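# Four arms sort castings and screw boxes into totes

## Task

Place as many castings and screw boxes as possible into the proper totes, sending castings that have blow holes and boxes that weigh too little to rejection; every correctly sorted item counts for you, every wrongly sorted one counts against you, and passing a defective item as good is the worst mistake.

## Robot and tools

Robots: four Kinova Gen3 arms (arm1 to arm4), each ending in a five-fingered right hand. Feet in the scene frame (metres, origin on the floor, +z up): arm1 at (0, 0.55, 0.752) facing -y; arm2 at (0.849, 0, 0.777) facing -x; arm3 at (-0.849, 0, 0.779) facing +x; arm4 at (0, -0.55, 0.811) facing +y. Parts rest on tops at z=0.72. A hand reaches roughly 1.06 m from its arm's joint1 axis. With joints 1, 3, 5 at 0 and joint7 at 1.57, fingers point down ahead of the arm, palm to the right, thumb toward the foot.

Hand frame: the hand point sits 0.045 m ahead of the palm. Its +z runs along straight fingers, +y out of the palm, +x across the palm away from the thumb. Straight fingers extend about 0.06 to 0.07 m past the point and lie 0.06 m behind it. A wrist bracket on the little-finger side also sticks out and can strike things. Each wrist camera sits on that side, aimed at the hand point.

Tool move: every argument is optional. arm1, arm2, arm3, arm4 are separate objects, one per robot; omit a robot to leave it uncommanded (its result then reads "as last shown" / "not commanded", though it may still be driving toward an older goal). Inside a robot's object:
- joints: a dict of absolute targets by name. joint1_rad to joint7_rad in radians (joint2 -2.249..2.249, joint4 -2.579..2.579, joint6 -2.099..2.099, joints 1, 3, 5, 7 -6.283..6.283). Finger keys hand_little, hand_ring, hand_middle, hand_index, hand_thumb_bend: -1 curled to +1 straight. hand_thumb_turn: +1 beside the palm, -1 opposite the fingers. hand_force_limit (-1..1) is the stopping force while closing, about 0 N at -1 up to 10 N at +1 (15 N for thumb motors). hand_speed (-0.96..1) sets finger speed; full speed from +0.48. At start force limit is 0 and speed -0.8; use -0.94 or lower for soft grasps.
- target: seven numbers [x, y, z, qw, qx, qy, qz], an absolute pose of the hand point in the scene frame; the hand travels a straight line from its current hand_target. With target, joints may contain only finger keys, hand_force_limit and hand_speed, otherwise the call is rejected.
- speed: peak linear speed for target, 0.002 to 0.5 m/s (default 0.25); rotation capped at twice that in rad/s.
- min_time_s: 0.1 to 8 s, the minimum duration for that robot's joint moves.
cameras: list from arm1_cam_wrist, arm2_cam_wrist, arm3_cam_wrist, arm4_cam_wrist, cam_high, or all; [] for none. All parts of one action start together; hand paths finish together, within 10 s; an action lasts at most 15 s. Paths ignore obstacles and other arms; the hand may lag, drift or overshoot speed, especially near full stretch. A call with no action returns full state and all images.

Tool wait: seconds from 0 to 10, optional cameras; commands nothing. Tool zoom_image: camera plus region [x0, y0, x1, y1] in pixels (top-left origin, 672x504 images, region no larger than 504 on either side), only for cameras in the latest images. show_instructions: no arguments, shows the reference pages. finished_scene: optional scene=1; ends permanently, so sorting must already be stable.

Results: the "move" line names commanded robots; "pictures" gives image order. "hand" is the measured hand pose (may be off at long reach); hand_target is the pose the held joint goals imply. Status words: done (hand within 1 cm and 2 degrees, joints within 0.01), off_target (resting short, maybe still pressing), time_out (joint gives up and holds), not_followed, "joint command not followed" or "pose unreachable" (a safety check withheld the motion; finger commands still run). hand_stopped_by lists six words in order little, ring, middle, index, thumb_bend, thumb_turn: moving, target, force, stalled or fault. The *_load_n values are fingertip forces in N (positive pushing open); a lost grip shows as loads dropping near 0. Joint velocities are rad/s; "within noise" means still. Joint torques and Flange force (end-effector x y z) reveal contacts and carried loads. MOTOR HOT warns of heat; OVER-TEMPERATURE FAULT means the arm sinks and pauses; afterward resend any key marked limit_stop_at_motor_heat.

Gripping: a finger motor starts only when its target changes by 0.002 or more, then locks at target or on reaching the force limit. To squeeze harder, raise the force limit and send a more-closed target; to release, send a more-open one. Thumb turned in front wraps objects about 0.035 to 0.065 m thick; thumb tip and index pad can pinch light items.

Order: look (cam_high, wrist cams, zoom) and read the reference pages, judge each item, then approach above, descend, close, lift, carry, lower into the tote, open, retreat.

Avoid: pushing anything off the work area or letting it fall; dropping or releasing moving parts; strong hits or presses on fixed or heavy objects; arms pressing each other or a hand closing on another arm's fingers (the safety check won't prevent that); joint torques beyond 104.5 N m (joints 1-4) or 51.3 N m (5-7), or straying over 5 degrees, which stops the arm 10 s; long stretched holds that overheat motors. A rejected or stop-hit call cancels the later moves in the same reply.

Each tool is called after "Request:" by a JSON object that holds its "fn" and its "kwargs", one argument or row to a line.

Reference images:

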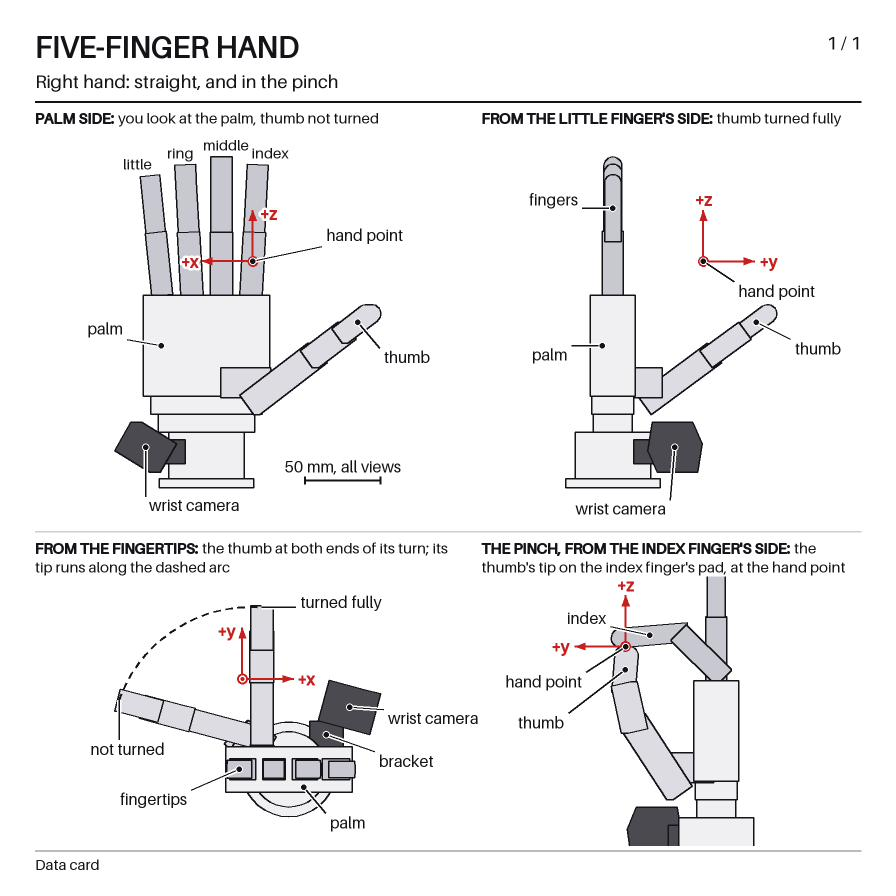

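## Session

Request:
{"fn": "move", "kwargs": {

}}

Scene clock: 0.00 s.
Joint torques (N m): no reading
Flange force (N): no reading
Joint velocities: within noise
arm1.joint_positions: joint1_rad=-0.459 joint2_rad=-0.355 joint3_rad=-0.106 joint4_rad=+1.620 joint5_rad=+0.057 joint6_rad=+1.866 joint7_rad=-2.038 hand_little=+1.000 hand_ring=+1.000 hand_middle=+1.000 hand_index=+1.000 hand_thumb_turn=+1.000 hand_thumb_bend=+1.000 hand_force_limit=+0.000 hand_speed=-0.800
arm1.joint_status: not commanded
arm1.hand_stopped_by: target,target,target,target,target,target
arm1.little_load_n: 0.0
arm1.ring_load_n: 0.0
arm1.middle_load_n: 0.0
arm1.index_load_n: 0.0
arm1.thumb_bend_load_n: 0.0
arm1.thumb_turn_load_n: 0.0
arm1.hand: x=+0.1107 y=+0.3699 z=+1.2016 quat_wxyz=(+0.010, -0.685, -0.727, +0.046) (m; scene frame)
arm1.hand_target: x=+0.1107 y=+0.3699 z=+1.2016 quat_wxyz=(+0.010, -0.685, -0.727, +0.046) (m; scene frame)
arm1.hand_status: not commanded
arm2.joint_positions: joint1_rad=-0.762 joint2_rad=-0.361 joint3_rad=-0.136 joint4_rad=+1.581 joint5_rad=-0.046 joint6_rad=+1.879 joint7_rad=-1.642 hand_little=+1.000 hand_ring=+1.000 hand_middle=+1.000 hand_index=+1.000 hand_thumb_turn=+1.000 hand_thumb_bend=+1.000 hand_force_limit=+0.000 hand_speed=-0.800
arm2.joint_status: not commanded
arm2.hand_stopped_by: target,target,target,target,target,target
arm2.little_load_n: 0.0
arm2.ring_load_n: 0.0
arm2.middle_load_n: 0.0
arm2.index_load_n: 0.0
arm2.thumb_bend_load_n: 0.0
arm2.thumb_turn_load_n: 0.0
arm2.hand: x=+0.7679 y=-0.1842 z=+1.2426 quat_wxyz=(+0.006, +0.918, +0.396, -0.019) (m; scene frame)
arm2.hand_target: x=+0.7679 y=-0.1842 z=+1.2426 quat_wxyz=(+0.006, +0.918, +0.396, -0.019) (m; scene frame)
arm2.hand_status: not commanded
arm3.joint_positions: joint1_rad=-0.619 joint2_rad=-0.407 joint3_rad=-0.104 joint4_rad=+1.439 joint5_rad=+0.040 joint6_rad=+2.031 joint7_rad=-1.677 hand_little=+1.000 hand_ring=+1.000 hand_middle=+1.000 hand_index=+1.000 hand_thumb_turn=+1.000 hand_thumb_bend=+1.000 hand_force_limit=+0.000 hand_speed=-0.800
arm3.joint_status: not commanded
arm3.hand_stopped_by: target,target,target,target,target,target
arm3.little_load_n: 0.0
arm3.ring_load_n: 0.0
arm3.middle_load_n: 0.0
arm3.index_load_n: 0.0
arm3.thumb_bend_load_n: 0.0
arm3.thumb_turn_load_n: 0.0
arm3.hand: x=-0.7378 y=+0.1238 z=+1.2907 quat_wxyz=(-0.051, +0.269, -0.962, +0.021) (m; scene frame)
arm3.hand_target: x=-0.7378 y=+0.1238 z=+1.2907 quat_wxyz=(-0.051, +0.269, -0.962, +0.021) (m; scene frame)
arm3.hand_status: not commanded
arm4.joint_positions: joint1_rad=-0.701 joint2_rad=-0.286 joint3_rad=-0.030 joint4_rad=+1.517 joint5_rad=+0.035 joint6_rad=+1.928 joint7_rad=-1.774 hand_little=+1.000 hand_ring=+1.000 hand_middle=+1.000 hand_index=+1.000 hand_thumb_turn=+1.000 hand_thumb_bend=+1.000 hand_force_limit=+0.000 hand_speed=-0.800
arm4.joint_status: not commanded
arm4.hand_stopped_by: target,target,target,target,target,target
arm4.little_load_n: 0.0
arm4.ring_load_n: 0.0
arm4.middle_load_n: 0.0
arm4.index_load_n: 0.0
arm4.thumb_bend_load_n: 0.0
arm4.thumb_turn_load_n: 0.0
arm4.hand: x=-0.1627 y=-0.4174 z=+1.2829 quat_wxyz=(-0.023, +0.875, -0.483, +0.008) (m; scene frame)
arm4.hand_target: x=-0.1627 y=-0.4174 z=+1.2829 quat_wxyz=(-0.023, +0.875, -0.483, +0.008) (m; scene frame)
arm4.hand_status: not commanded
pictures: arm1_cam_wrist, arm2_cam_wrist, arm3_cam_wrist, arm4_cam_wrist, cam_high

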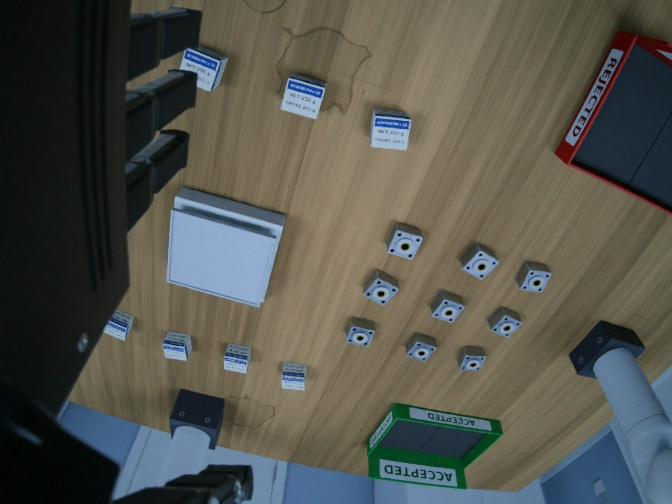

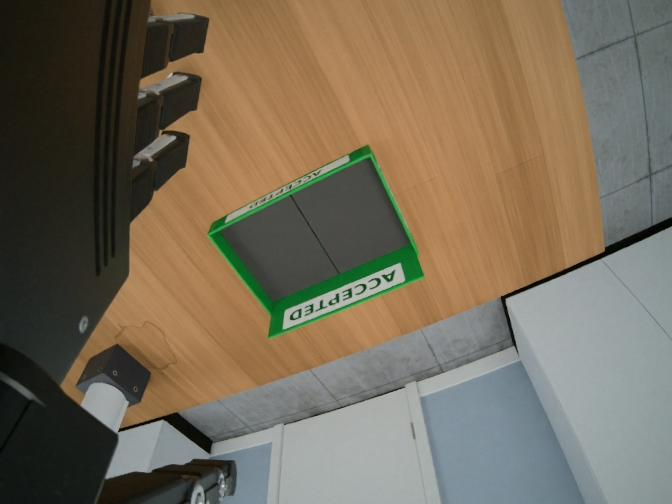

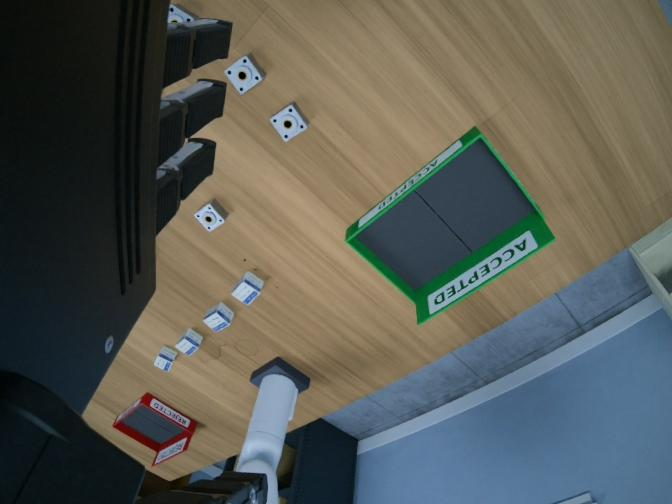

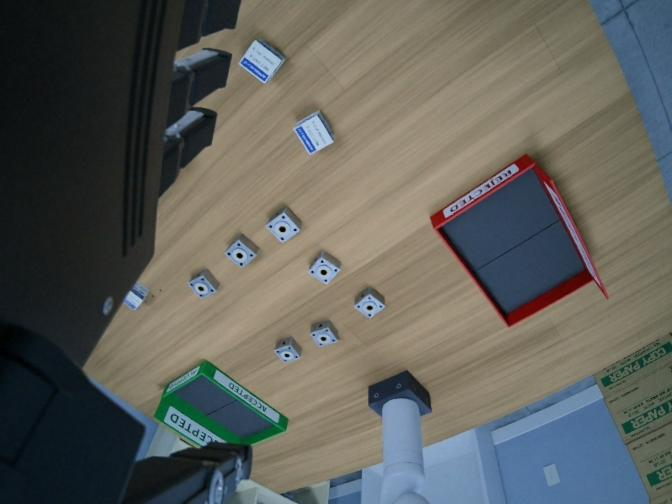

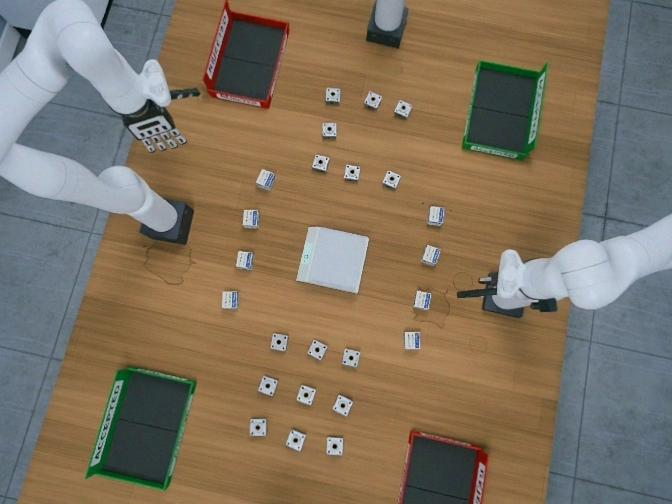

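Request:
{"fn": "zoom_image", "kwargs": {
  "camera": "cam_high",
  "region": [300, 70, 440, 200]
}}

Request:
{"fn": "zoom_image", "kwargs": {
  "camera": "cam_high",
  "region": [235, 320, 375, 470]
}}

Request:
{"fn": "zoom_image", "kwargs": {
  "camera": "cam_high",
  "region": [200, 150, 380, 320]
}}

Request:
{"fn": "zoom_image", "kwargs": {
  "camera": "cam_high",
  "region": [380, 190, 520, 360]
}}

Scaled by 3.600 from the camera's image (finer frame: 960x720).

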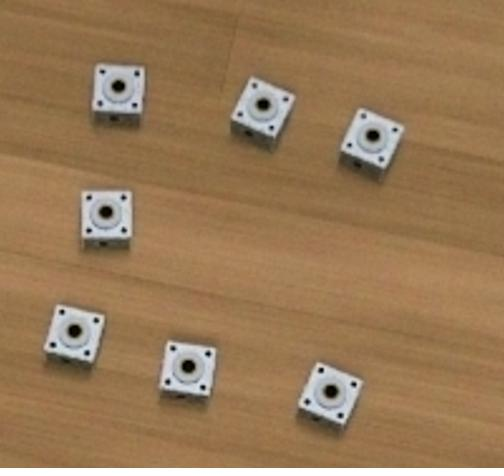

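Scaled by 3.360 from the camera's image (finer frame: 960x720).

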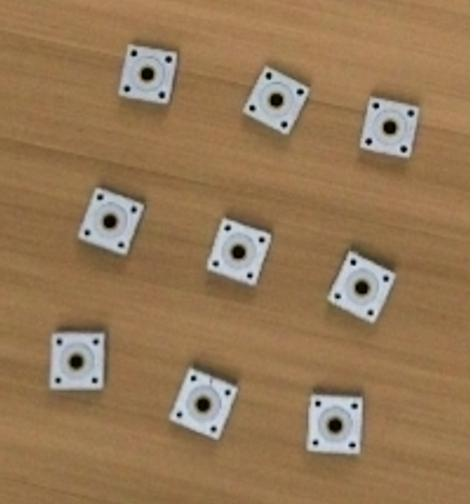

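Scaled by 2.800 from the camera's image (finer frame: 960x720).

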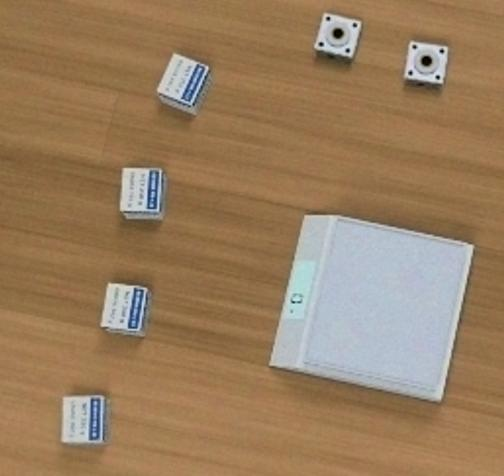

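Scaled by 2.965 from the camera's image (finer frame: 960x720).

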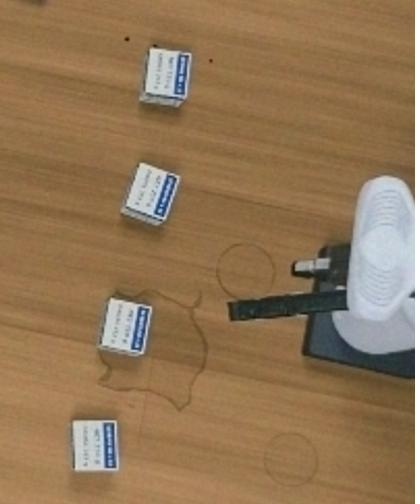

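Request:
{"fn": "zoom_image", "kwargs": {
  "camera": "arm1_cam_wrist",
  "region": [340, 215, 560, 380]
}}

Request:
{"fn": "zoom_image", "kwargs": {
  "camera": "arm4_cam_wrist",
  "region": [180, 190, 400, 370]
}}

Request:
{"fn": "zoom_image", "kwargs": {
  "camera": "arm3_cam_wrist",
  "region": [160, 0, 330, 240]
}}

Request:
{"fn": "zoom_image", "kwargs": {
  "camera": "arm1_cam_wrist",
  "region": [160, 20, 440, 170]
}}

Scaled by 2.291 from the camera's image (finer frame: 960x720).

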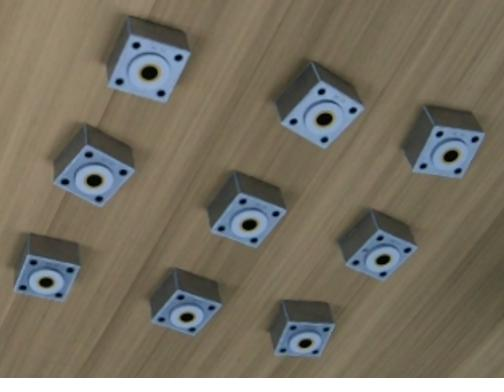

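Scaled by 2.291 from the camera's image (finer frame: 960x720).

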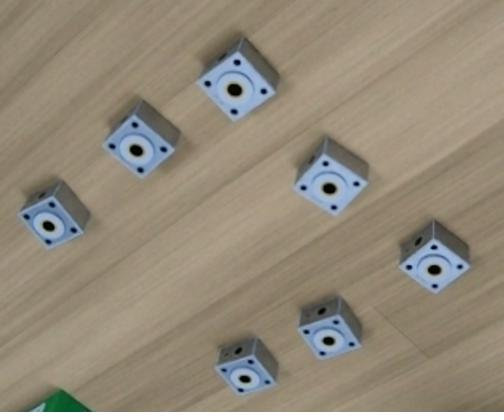

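Scaled by 2.100 from the camera's image (finer frame: 960x720).

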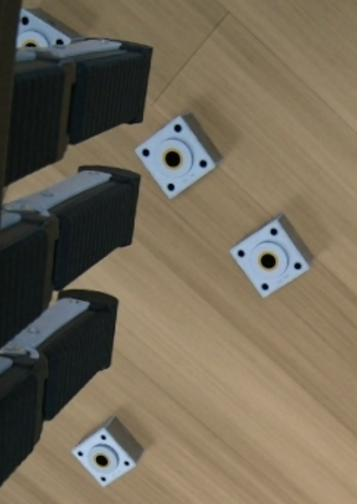

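Scaled by 1.800 from the camera's image (finer frame: 960x720).

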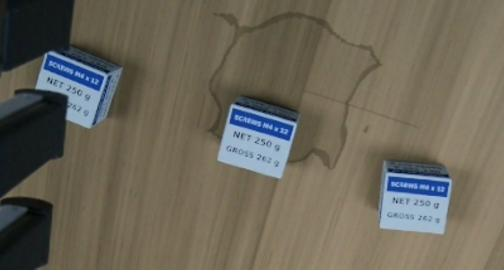

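Request:
{"fn": "move", "kwargs": {
  "arm1": {"target": [0.377, 0.206, 0.934, 0.067, 0.780, 0.618, -0.075], "speed": 0.35},
  "arm2": {"target": [0.626, 0.063, 0.934, -0.006, 0.9885, -0.1146, -0.100], "speed": 0.35},
  "arm3": {"target": [-0.626, -0.053, 0.934, 0.100, 0.115, 0.9885, -0.006], "speed": 0.35},
  "arm4": {"target": [-0.377, -0.196, 0.934, 0.075, -0.618, 0.780, 0.067], "speed": 0.35},
  "cameras": ["all"]
}}

Scene clock: 259.57 s.
Joint torques (N m): arm1=[-1.85 -14.25 0.03 -6.67 0.36 -0.38 0.06] | arm2=[-1.39 2.04 -1.95 -6.71 -0.17 -0.79 -0.1] | arm3=[0.64 -0.68 -0.22 -6.65 -0.26 -0.13 0.31] | arm4=[-0.16 -15.86 1.3 -6.49 0.23 -0.38 0.14]
Flange force (N): arm1=[-3.4 -1.3 -0.7] | arm2=no reading | arm3=[4.0 5.1 -0.3] | arm4=[0.0 0.0 1.2]
move: arm1 done; arm2 done; arm3 moving; arm4 done
Joint velocities: arm1=[within noise] | arm2=[within noise] | arm3=[0.048 0.008 -0.037 0 -0.024 -0.008 0.03] | arm4=[within noise]
arm1.joint_positions: joint1_rad=-0.718 joint2_rad=+0.409 joint3_rad=-0.431 joint4_rad=+1.805 joint5_rad=+0.448 joint6_rad=+0.947 joint7_rad=-3.160 hand_little=+1.000 hand_ring=+1.000 hand_middle=+1.000 hand_index=+1.000 hand_thumb_turn=+1.000 hand_thumb_bend=+1.000 hand_force_limit=+0.000 hand_speed=-0.800
arm1.joint_status: not commanded
arm1.hand_stopped_by: target,target,target,target,target,target
arm1.little_load_n: 0.0
arm1.ring_load_n: 0.0
arm1.middle_load_n: 0.0
arm1.index_load_n: 0.0
arm1.thumb_bend_load_n: 0.0
arm1.thumb_turn_load_n: 0.0
arm1.hand: x=+0.3770 y=+0.2060 z=+0.9340 quat_wxyz=(-0.067, -0.780, -0.618, +0.075)
arm1.hand_target: x=+0.3770 y=+0.2060 z=+0.9340 quat_wxyz=(-0.067, -0.780, -0.618, +0.075)
arm1.hand_status: done (0.000 m and 0.0 deg from the pose sent, 0.412 m and 19.1 deg at the start)
arm2.joint_positions: joint1_rad=-0.550 joint2_rad=-0.316 joint3_rad=+0.853 joint4_rad=+2.569 joint5_rad=+0.366 joint6_rad=+0.614 joint7_rad=-1.763 hand_little=+1.000 hand_ring=+1.000 hand_middle=+1.000 hand_index=+1.000 hand_thumb_turn=+1.000 hand_thumb_bend=+1.000 hand_force_limit=+0.000 hand_speed=-0.800
arm2.joint_status: not commanded
arm2.hand_stopped_by: target,target,target,target,target,target
arm2.little_load_n: 0.0
arm2.ring_load_n: 0.5
arm2.middle_load_n: 0.0
arm2.index_load_n: 0.0
arm2.thumb_bend_load_n: 0.0
arm2.thumb_turn_load_n: 0.0
arm2.hand: x=+0.6260 y=+0.0630 z=+0.9340 quat_wxyz=(-0.006, +0.988, -0.115, -0.100)
arm2.hand_target: x=+0.6260 y=+0.0630 z=+0.9340 quat_wxyz=(-0.006, +0.988, -0.115, -0.100)
arm2.hand_status: done (0.000 m and 0.0 deg from the pose sent, 0.420 m and 60.5 deg at the start)
arm3.joint_positions: joint1_rad=-0.226 joint2_rad=-0.207 joint3_rad=+0.561 joint4_rad=+2.582 joint5_rad=+0.136 joint6_rad=+0.546 joint7_rad=-1.530 hand_little=+1.000 hand_ring=+1.000 hand_middle=+1.000 hand_index=+1.000 hand_thumb_turn=+1.000 hand_thumb_bend=+1.000 hand_force_limit=+0.000 hand_speed=-0.800
arm3.joint_status: not commanded
arm3.hand_stopped_by: target,target,target,target,target,target
arm3.little_load_n: 0.0
arm3.ring_load_n: 0.0
arm3.middle_load_n: 0.0
arm3.index_load_n: 0.0
arm3.thumb_bend_load_n: 0.0
arm3.thumb_turn_load_n: 0.0
arm3.hand: x=-0.6259 y=-0.0531 z=+0.9341 quat_wxyz=(-0.099, -0.115, -0.988, +0.006)
arm3.hand_target: x=-0.6259 y=-0.0531 z=+0.9341 quat_wxyz=(-0.099, -0.115, -0.988, +0.006)
arm3.hand_status: moving (0.000 m and 0.1 deg from the pose sent, 0.413 m and 44.7 deg at the start; a joint's target at an end of its range on 148 of 200 steps)
arm4.joint_positions: joint1_rad=-0.855 joint2_rad=+0.509 joint3_rad=-0.113 joint4_rad=+1.869 joint5_rad=+0.347 joint6_rad=+0.731 joint7_rad=-3.056 hand_little=+1.000 hand_ring=+1.000 hand_middle=+1.000 hand_index=+1.000 hand_thumb_turn=+1.000 hand_thumb_bend=+1.000 hand_force_limit=+0.000 hand_speed=-0.800
arm4.joint_status: not commanded
arm4.hand_stopped_by: target,target,target,target,target,target
arm4.little_load_n: 0.0
arm4.ring_load_n: 0.0
arm4.middle_load_n: 0.0
arm4.index_load_n: 0.0
arm4.thumb_bend_load_n: 0.0
arm4.thumb_turn_load_n: 0.0
arm4.hand: x=-0.3770 y=-0.1960 z=+0.9340 quat_wxyz=(-0.075, +0.618, -0.780, -0.067)
arm4.hand_target: x=-0.3770 y=-0.1960 z=+0.9340 quat_wxyz=(-0.075, +0.618, -0.780, -0.067)
arm4.hand_status: done (0.000 m and 0.0 deg from the pose sent, 0.466 m and 46.6 deg at the start)
pictures: arm1_cam_wrist, arm2_cam_wrist, arm3_cam_wrist, arm4_cam_wrist, cam_high
arm1_cam_wrist: T_world_to_cam=[[1, -0.0011, -0.00101, -0.37859], [-0.00006, -0.70705, 0.70716, -0.5201], [-0.00149, -0.70716, -0.70705, 0.91605]] pos_world=[0.37992, 0.27963, 1.01511]
arm2_cam_wrist: T_world_to_cam=[[0.05267, -0.99834, -0.02335, 0.04563], [-0.7465, -0.05489, 0.66312, -0.1545], [-0.66329, -0.01749, -0.74815, 1.23316]] pos_world=[0.70021, 0.05864, 1.02611]
arm3_cam_wrist: T_world_to_cam=[[0.00047, 0.99873, -0.05045, 0.10386], [0.74453, 0.03333, 0.66675, -0.15757], [0.66758, -0.03788, -0.74357, 1.22027]] pos_world=[-0.69736, -0.05226, 1.01766]
arm4_cam_wrist: T_world_to_cam=[[-0.99548, -0.06242, -0.07157, -0.31538], [-0.09477, 0.70076, 0.70708, -0.56145], [0.00602, 0.71066, -0.70351, 0.90835]] pos_world=[-0.37263, -0.27178, 1.01344]

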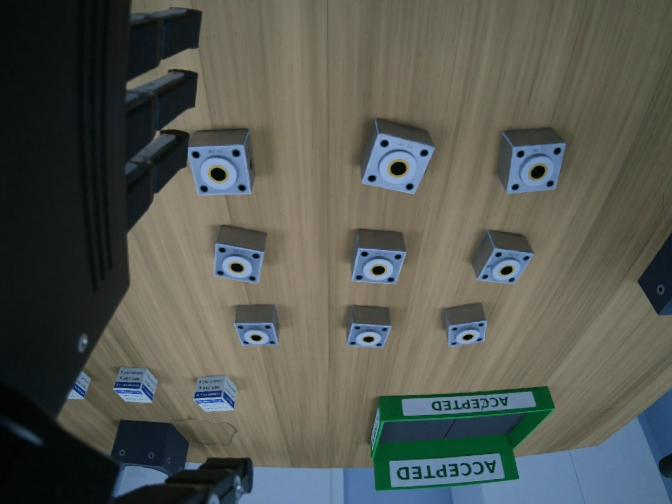

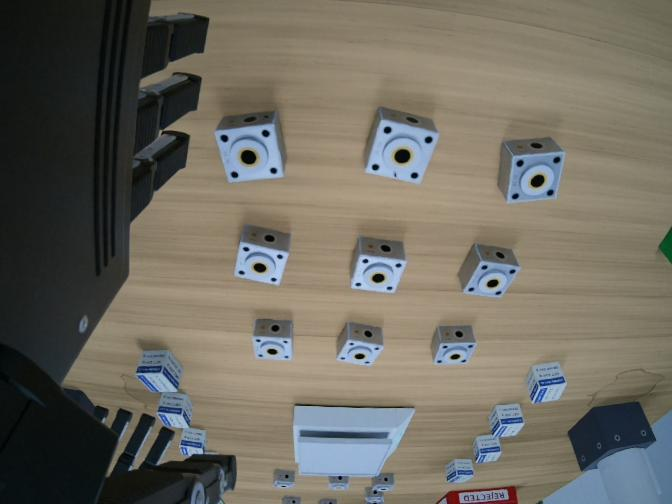

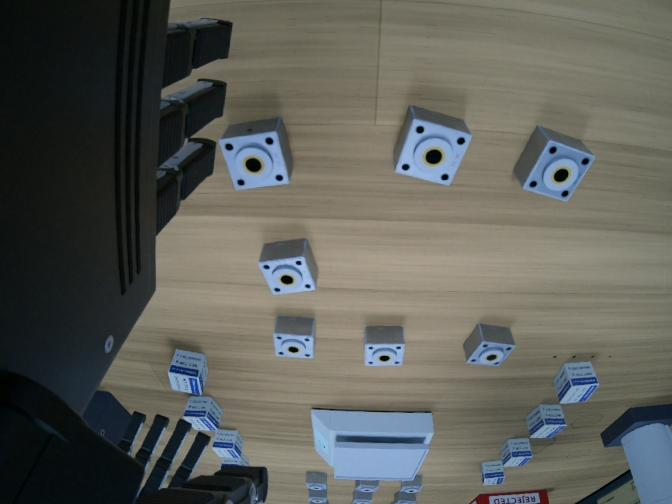

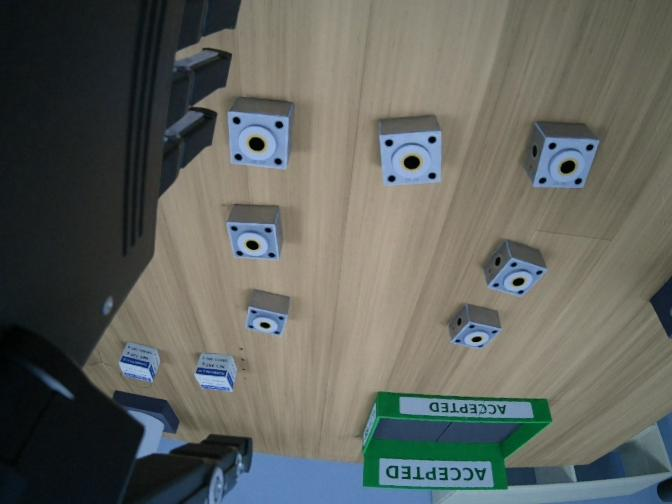

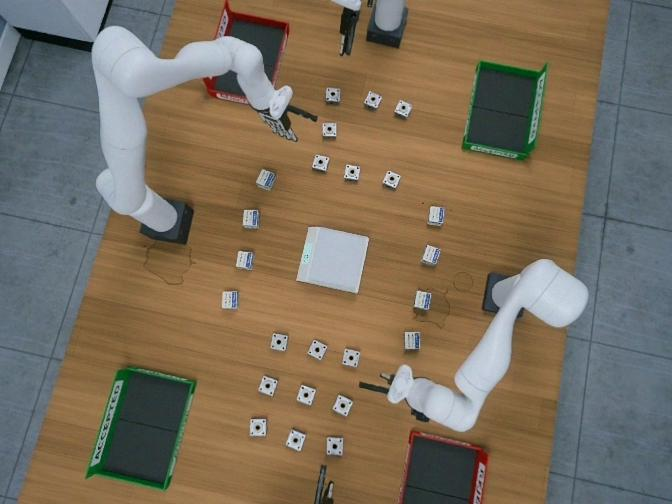

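Request:
{"fn": "zoom_image", "kwargs": {
  "camera": "arm1_cam_wrist",
  "region": [180, 110, 350, 230]
}}

Request:
{"fn": "zoom_image", "kwargs": {
  "camera": "arm1_cam_wrist",
  "region": [350, 110, 580, 210]
}}

Request:
{"fn": "zoom_image", "kwargs": {
  "camera": "arm1_cam_wrist",
  "region": [200, 210, 420, 360]
}}

Request:
{"fn": "zoom_image", "kwargs": {
  "camera": "arm1_cam_wrist",
  "region": [400, 210, 550, 360]
}}

Request:
{"fn": "zoom_image", "kwargs": {
  "camera": "arm2_cam_wrist",
  "region": [200, 90, 350, 200]
}}

Request:
{"fn": "zoom_image", "kwargs": {
  "camera": "arm2_cam_wrist",
  "region": [350, 90, 450, 200]
}}

Request:
{"fn": "zoom_image", "kwargs": {
  "camera": "arm2_cam_wrist",
  "region": [480, 120, 580, 220]
}}

Request:
{"fn": "zoom_image", "kwargs": {
  "camera": "arm2_cam_wrist",
  "region": [220, 210, 420, 380]
}}

Request:
{"fn": "zoom_image", "kwargs": {
  "camera": "arm2_cam_wrist",
  "region": [400, 220, 550, 380]
}}

Scaled by 2.965 from the camera's image (finer frame: 960x720).

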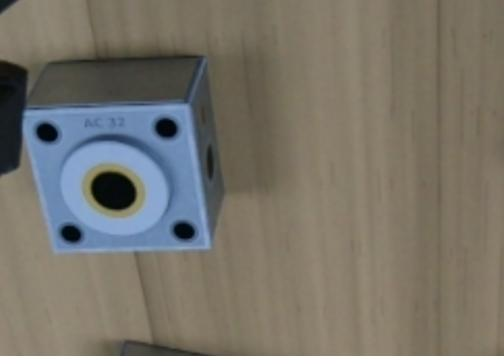

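Scaled by 2.191 from the camera's image (finer frame: 960x720).

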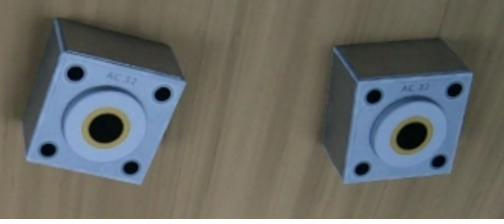

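Scaled by 2.291 from the camera's image (finer frame: 960x720).

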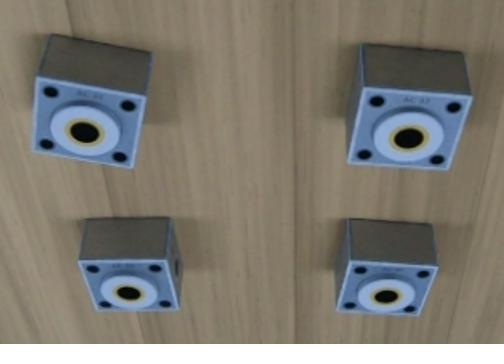

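Scaled by 3.360 from the camera's image (finer frame: 960x720).

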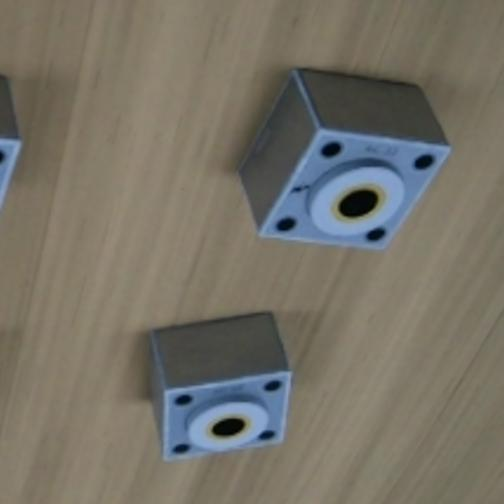

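Scaled by 3.360 from the camera's image (finer frame: 960x720).

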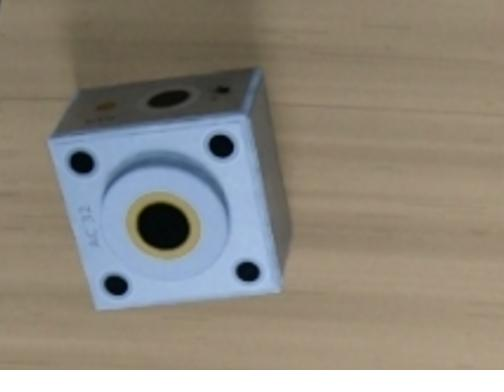

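Scaled by 4.582 from the camera's image (finer frame: 960x720).

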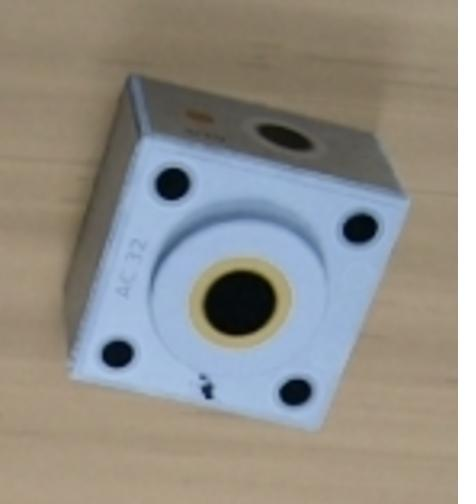

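Scaled by 5.040 from the camera's image (finer frame: 960x720).

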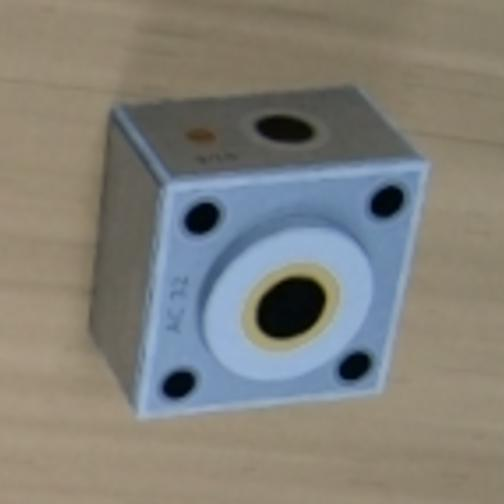

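Scaled by 2.520 from the camera's image (finer frame: 960x720).

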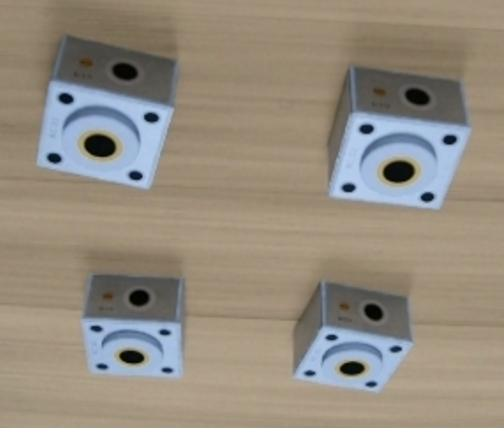

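Scaled by 3.150 from the camera's image (finer frame: 960x720).

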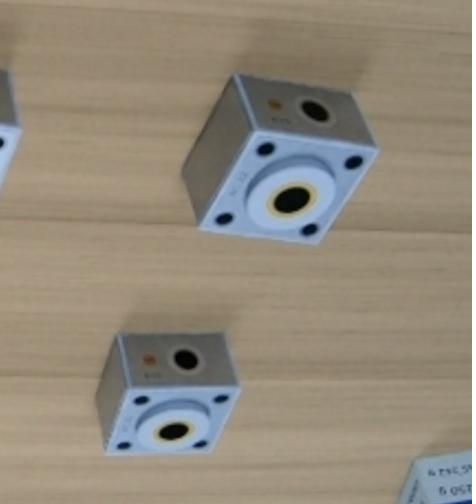

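Request:
{"fn": "zoom_image", "kwargs": {
  "camera": "arm1_cam_wrist",
  "region": [350, 110, 450, 210]
}}

Request:
{"fn": "zoom_image", "kwargs": {
  "camera": "arm1_cam_wrist",
  "region": [480, 110, 580, 210]
}}

Request:
{"fn": "zoom_image", "kwargs": {
  "camera": "arm1_cam_wrist",
  "region": [200, 215, 280, 295]
}}

Request:
{"fn": "zoom_image", "kwargs": {
  "camera": "arm1_cam_wrist",
  "region": [340, 215, 420, 295]
}}

Request:
{"fn": "zoom_image", "kwargs": {
  "camera": "arm1_cam_wrist",
  "region": [460, 220, 540, 300]
}}

Request:
{"fn": "zoom_image", "kwargs": {
  "camera": "arm1_cam_wrist",
  "region": [225, 290, 295, 360]
}}

Request:
{"fn": "zoom_image", "kwargs": {
  "camera": "arm1_cam_wrist",
  "region": [335, 290, 405, 360]
}}

Request:
{"fn": "zoom_image", "kwargs": {
  "camera": "arm1_cam_wrist",
  "region": [430, 290, 500, 360]
}}

Request:
{"fn": "zoom_image", "kwargs": {
  "camera": "arm2_cam_wrist",
  "region": [490, 125, 580, 215]
}}

Request:
{"fn": "zoom_image", "kwargs": {
  "camera": "arm2_cam_wrist",
  "region": [220, 210, 310, 300]
}}

Request:
{"fn": "zoom_image", "kwargs": {
  "camera": "arm2_cam_wrist",
  "region": [335, 220, 425, 310]
}}

Request:
{"fn": "zoom_image", "kwargs": {
  "camera": "arm2_cam_wrist",
  "region": [445, 230, 535, 320]
}}

Request:
{"fn": "zoom_image", "kwargs": {
  "camera": "arm2_cam_wrist",
  "region": [240, 300, 310, 370]
}}

Request:
{"fn": "zoom_image", "kwargs": {
  "camera": "arm2_cam_wrist",
  "region": [325, 305, 395, 375]
}}

Request:
{"fn": "zoom_image", "kwargs": {
  "camera": "arm2_cam_wrist",
  "region": [420, 305, 490, 375]
}}

Scaled by 5.040 from the camera's image (finer frame: 960x720).

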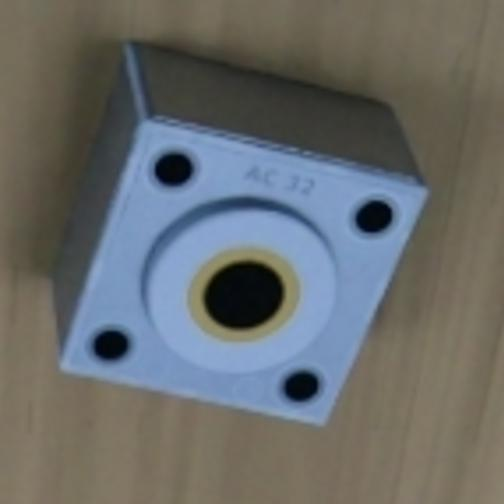

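Scaled by 5.040 from the camera's image (finer frame: 960x720).

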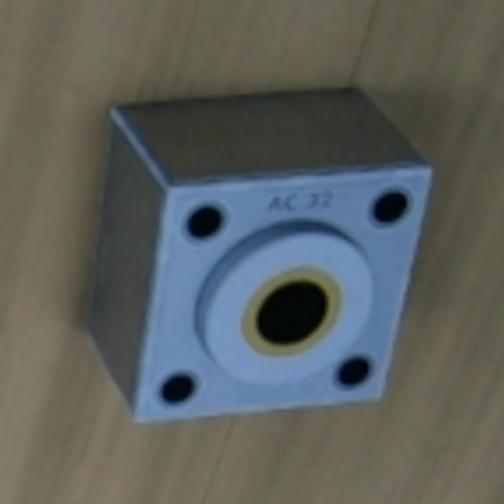

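Scaled by 6.300 from the camera's image (finer frame: 960x720).

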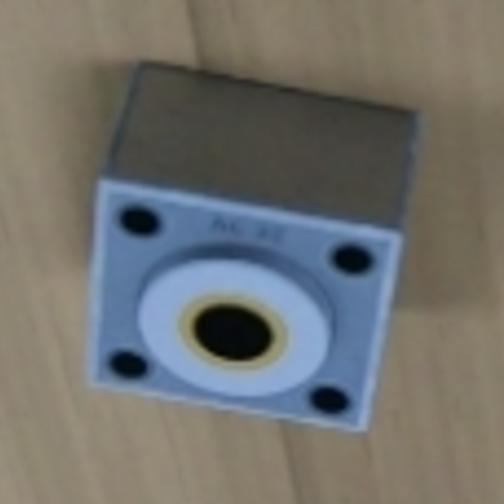

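Scaled by 6.300 from the camera's image (finer frame: 960x720).

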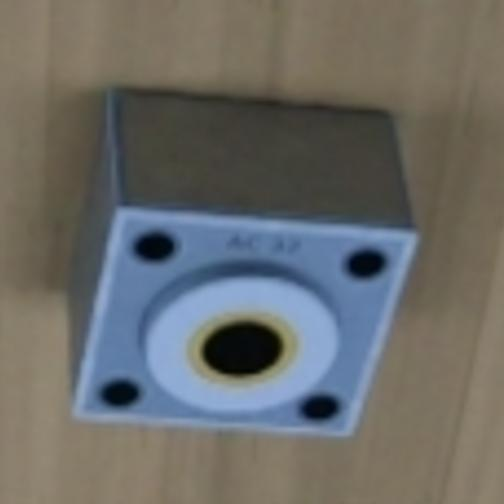

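Scaled by 6.300 from the camera's image (finer frame: 960x720).

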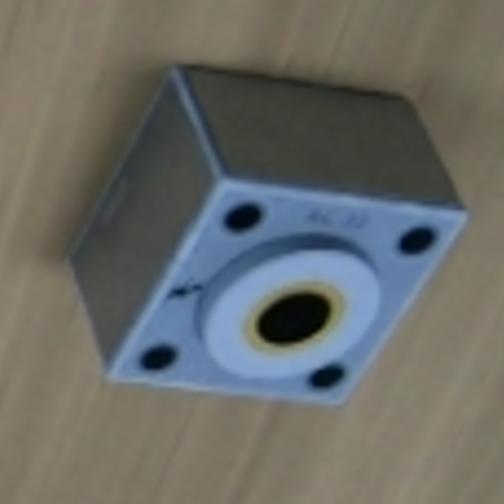

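Scaled by 7.200 from the camera's image (finer frame: 960x720).

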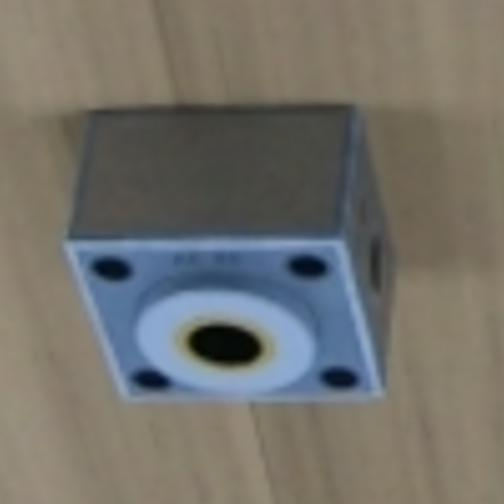

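Scaled by 7.200 from the camera's image (finer frame: 960x720).

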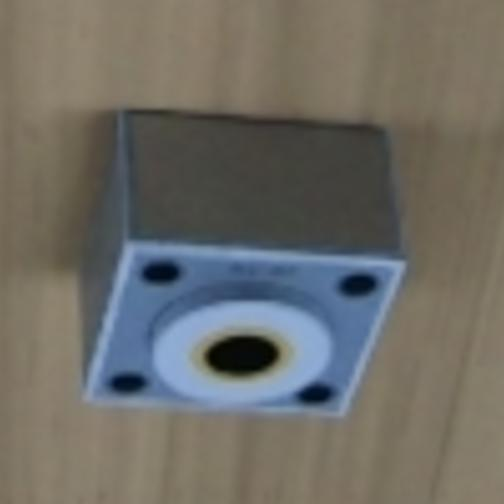

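Scaled by 7.200 from the camera's image (finer frame: 960x720).

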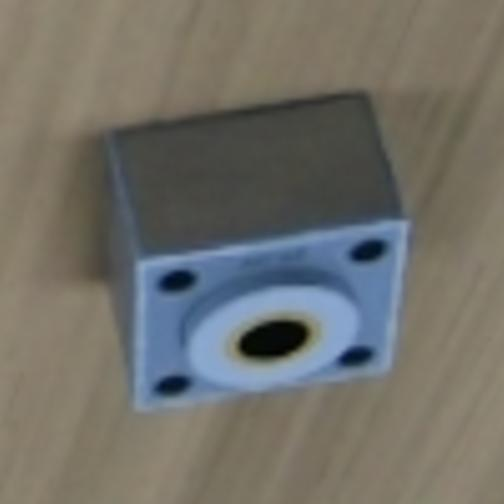

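Scaled by 5.600 from the camera's image (finer frame: 960x720).

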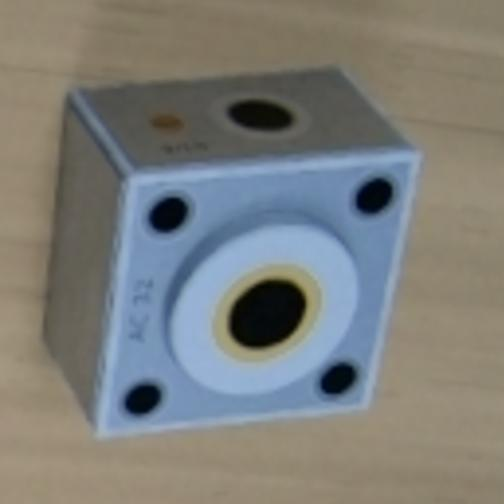

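Scaled by 5.600 from the camera's image (finer frame: 960x720).

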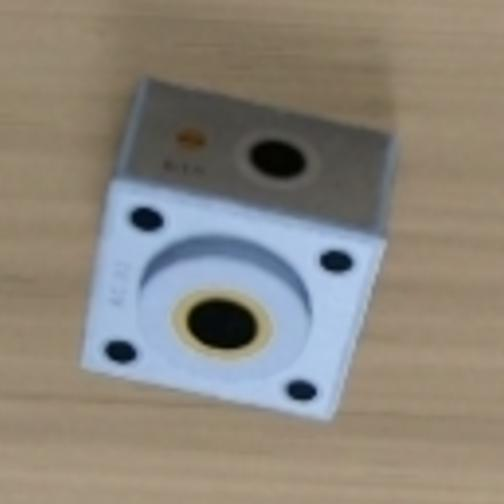

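Scaled by 5.600 from the camera's image (finer frame: 960x720).

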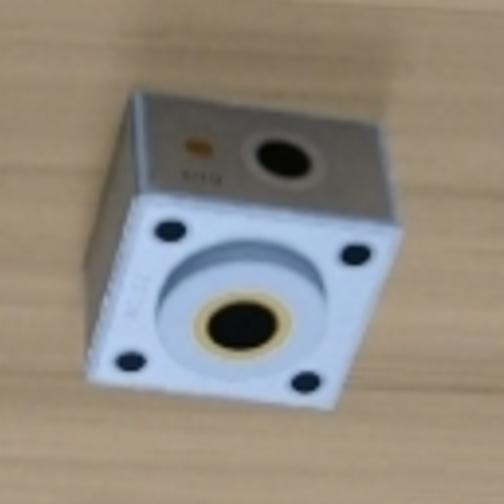

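Scaled by 5.600 from the camera's image (finer frame: 960x720).

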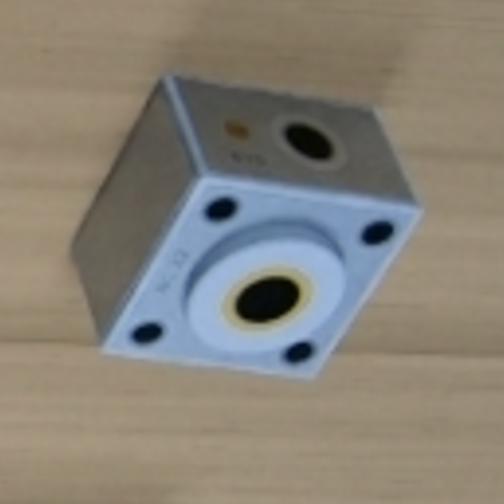

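Scaled by 7.200 from the camera's image (finer frame: 960x720).

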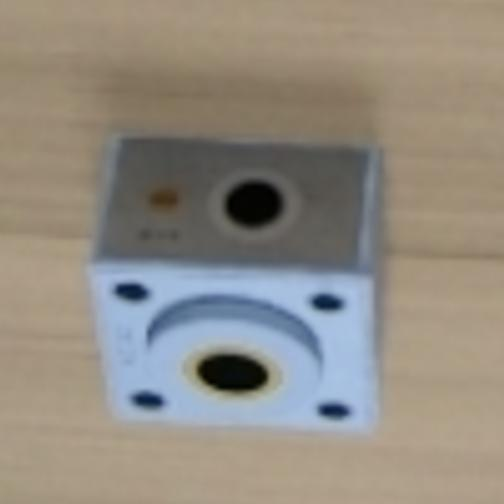

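Scaled by 7.200 from the camera's image (finer frame: 960x720).

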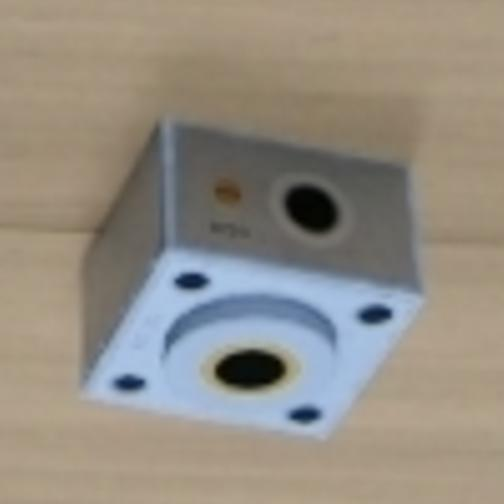

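Scaled by 7.200 from the camera's image (finer frame: 960x720).

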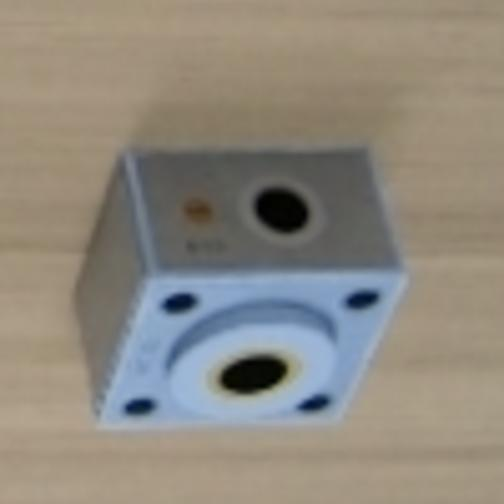

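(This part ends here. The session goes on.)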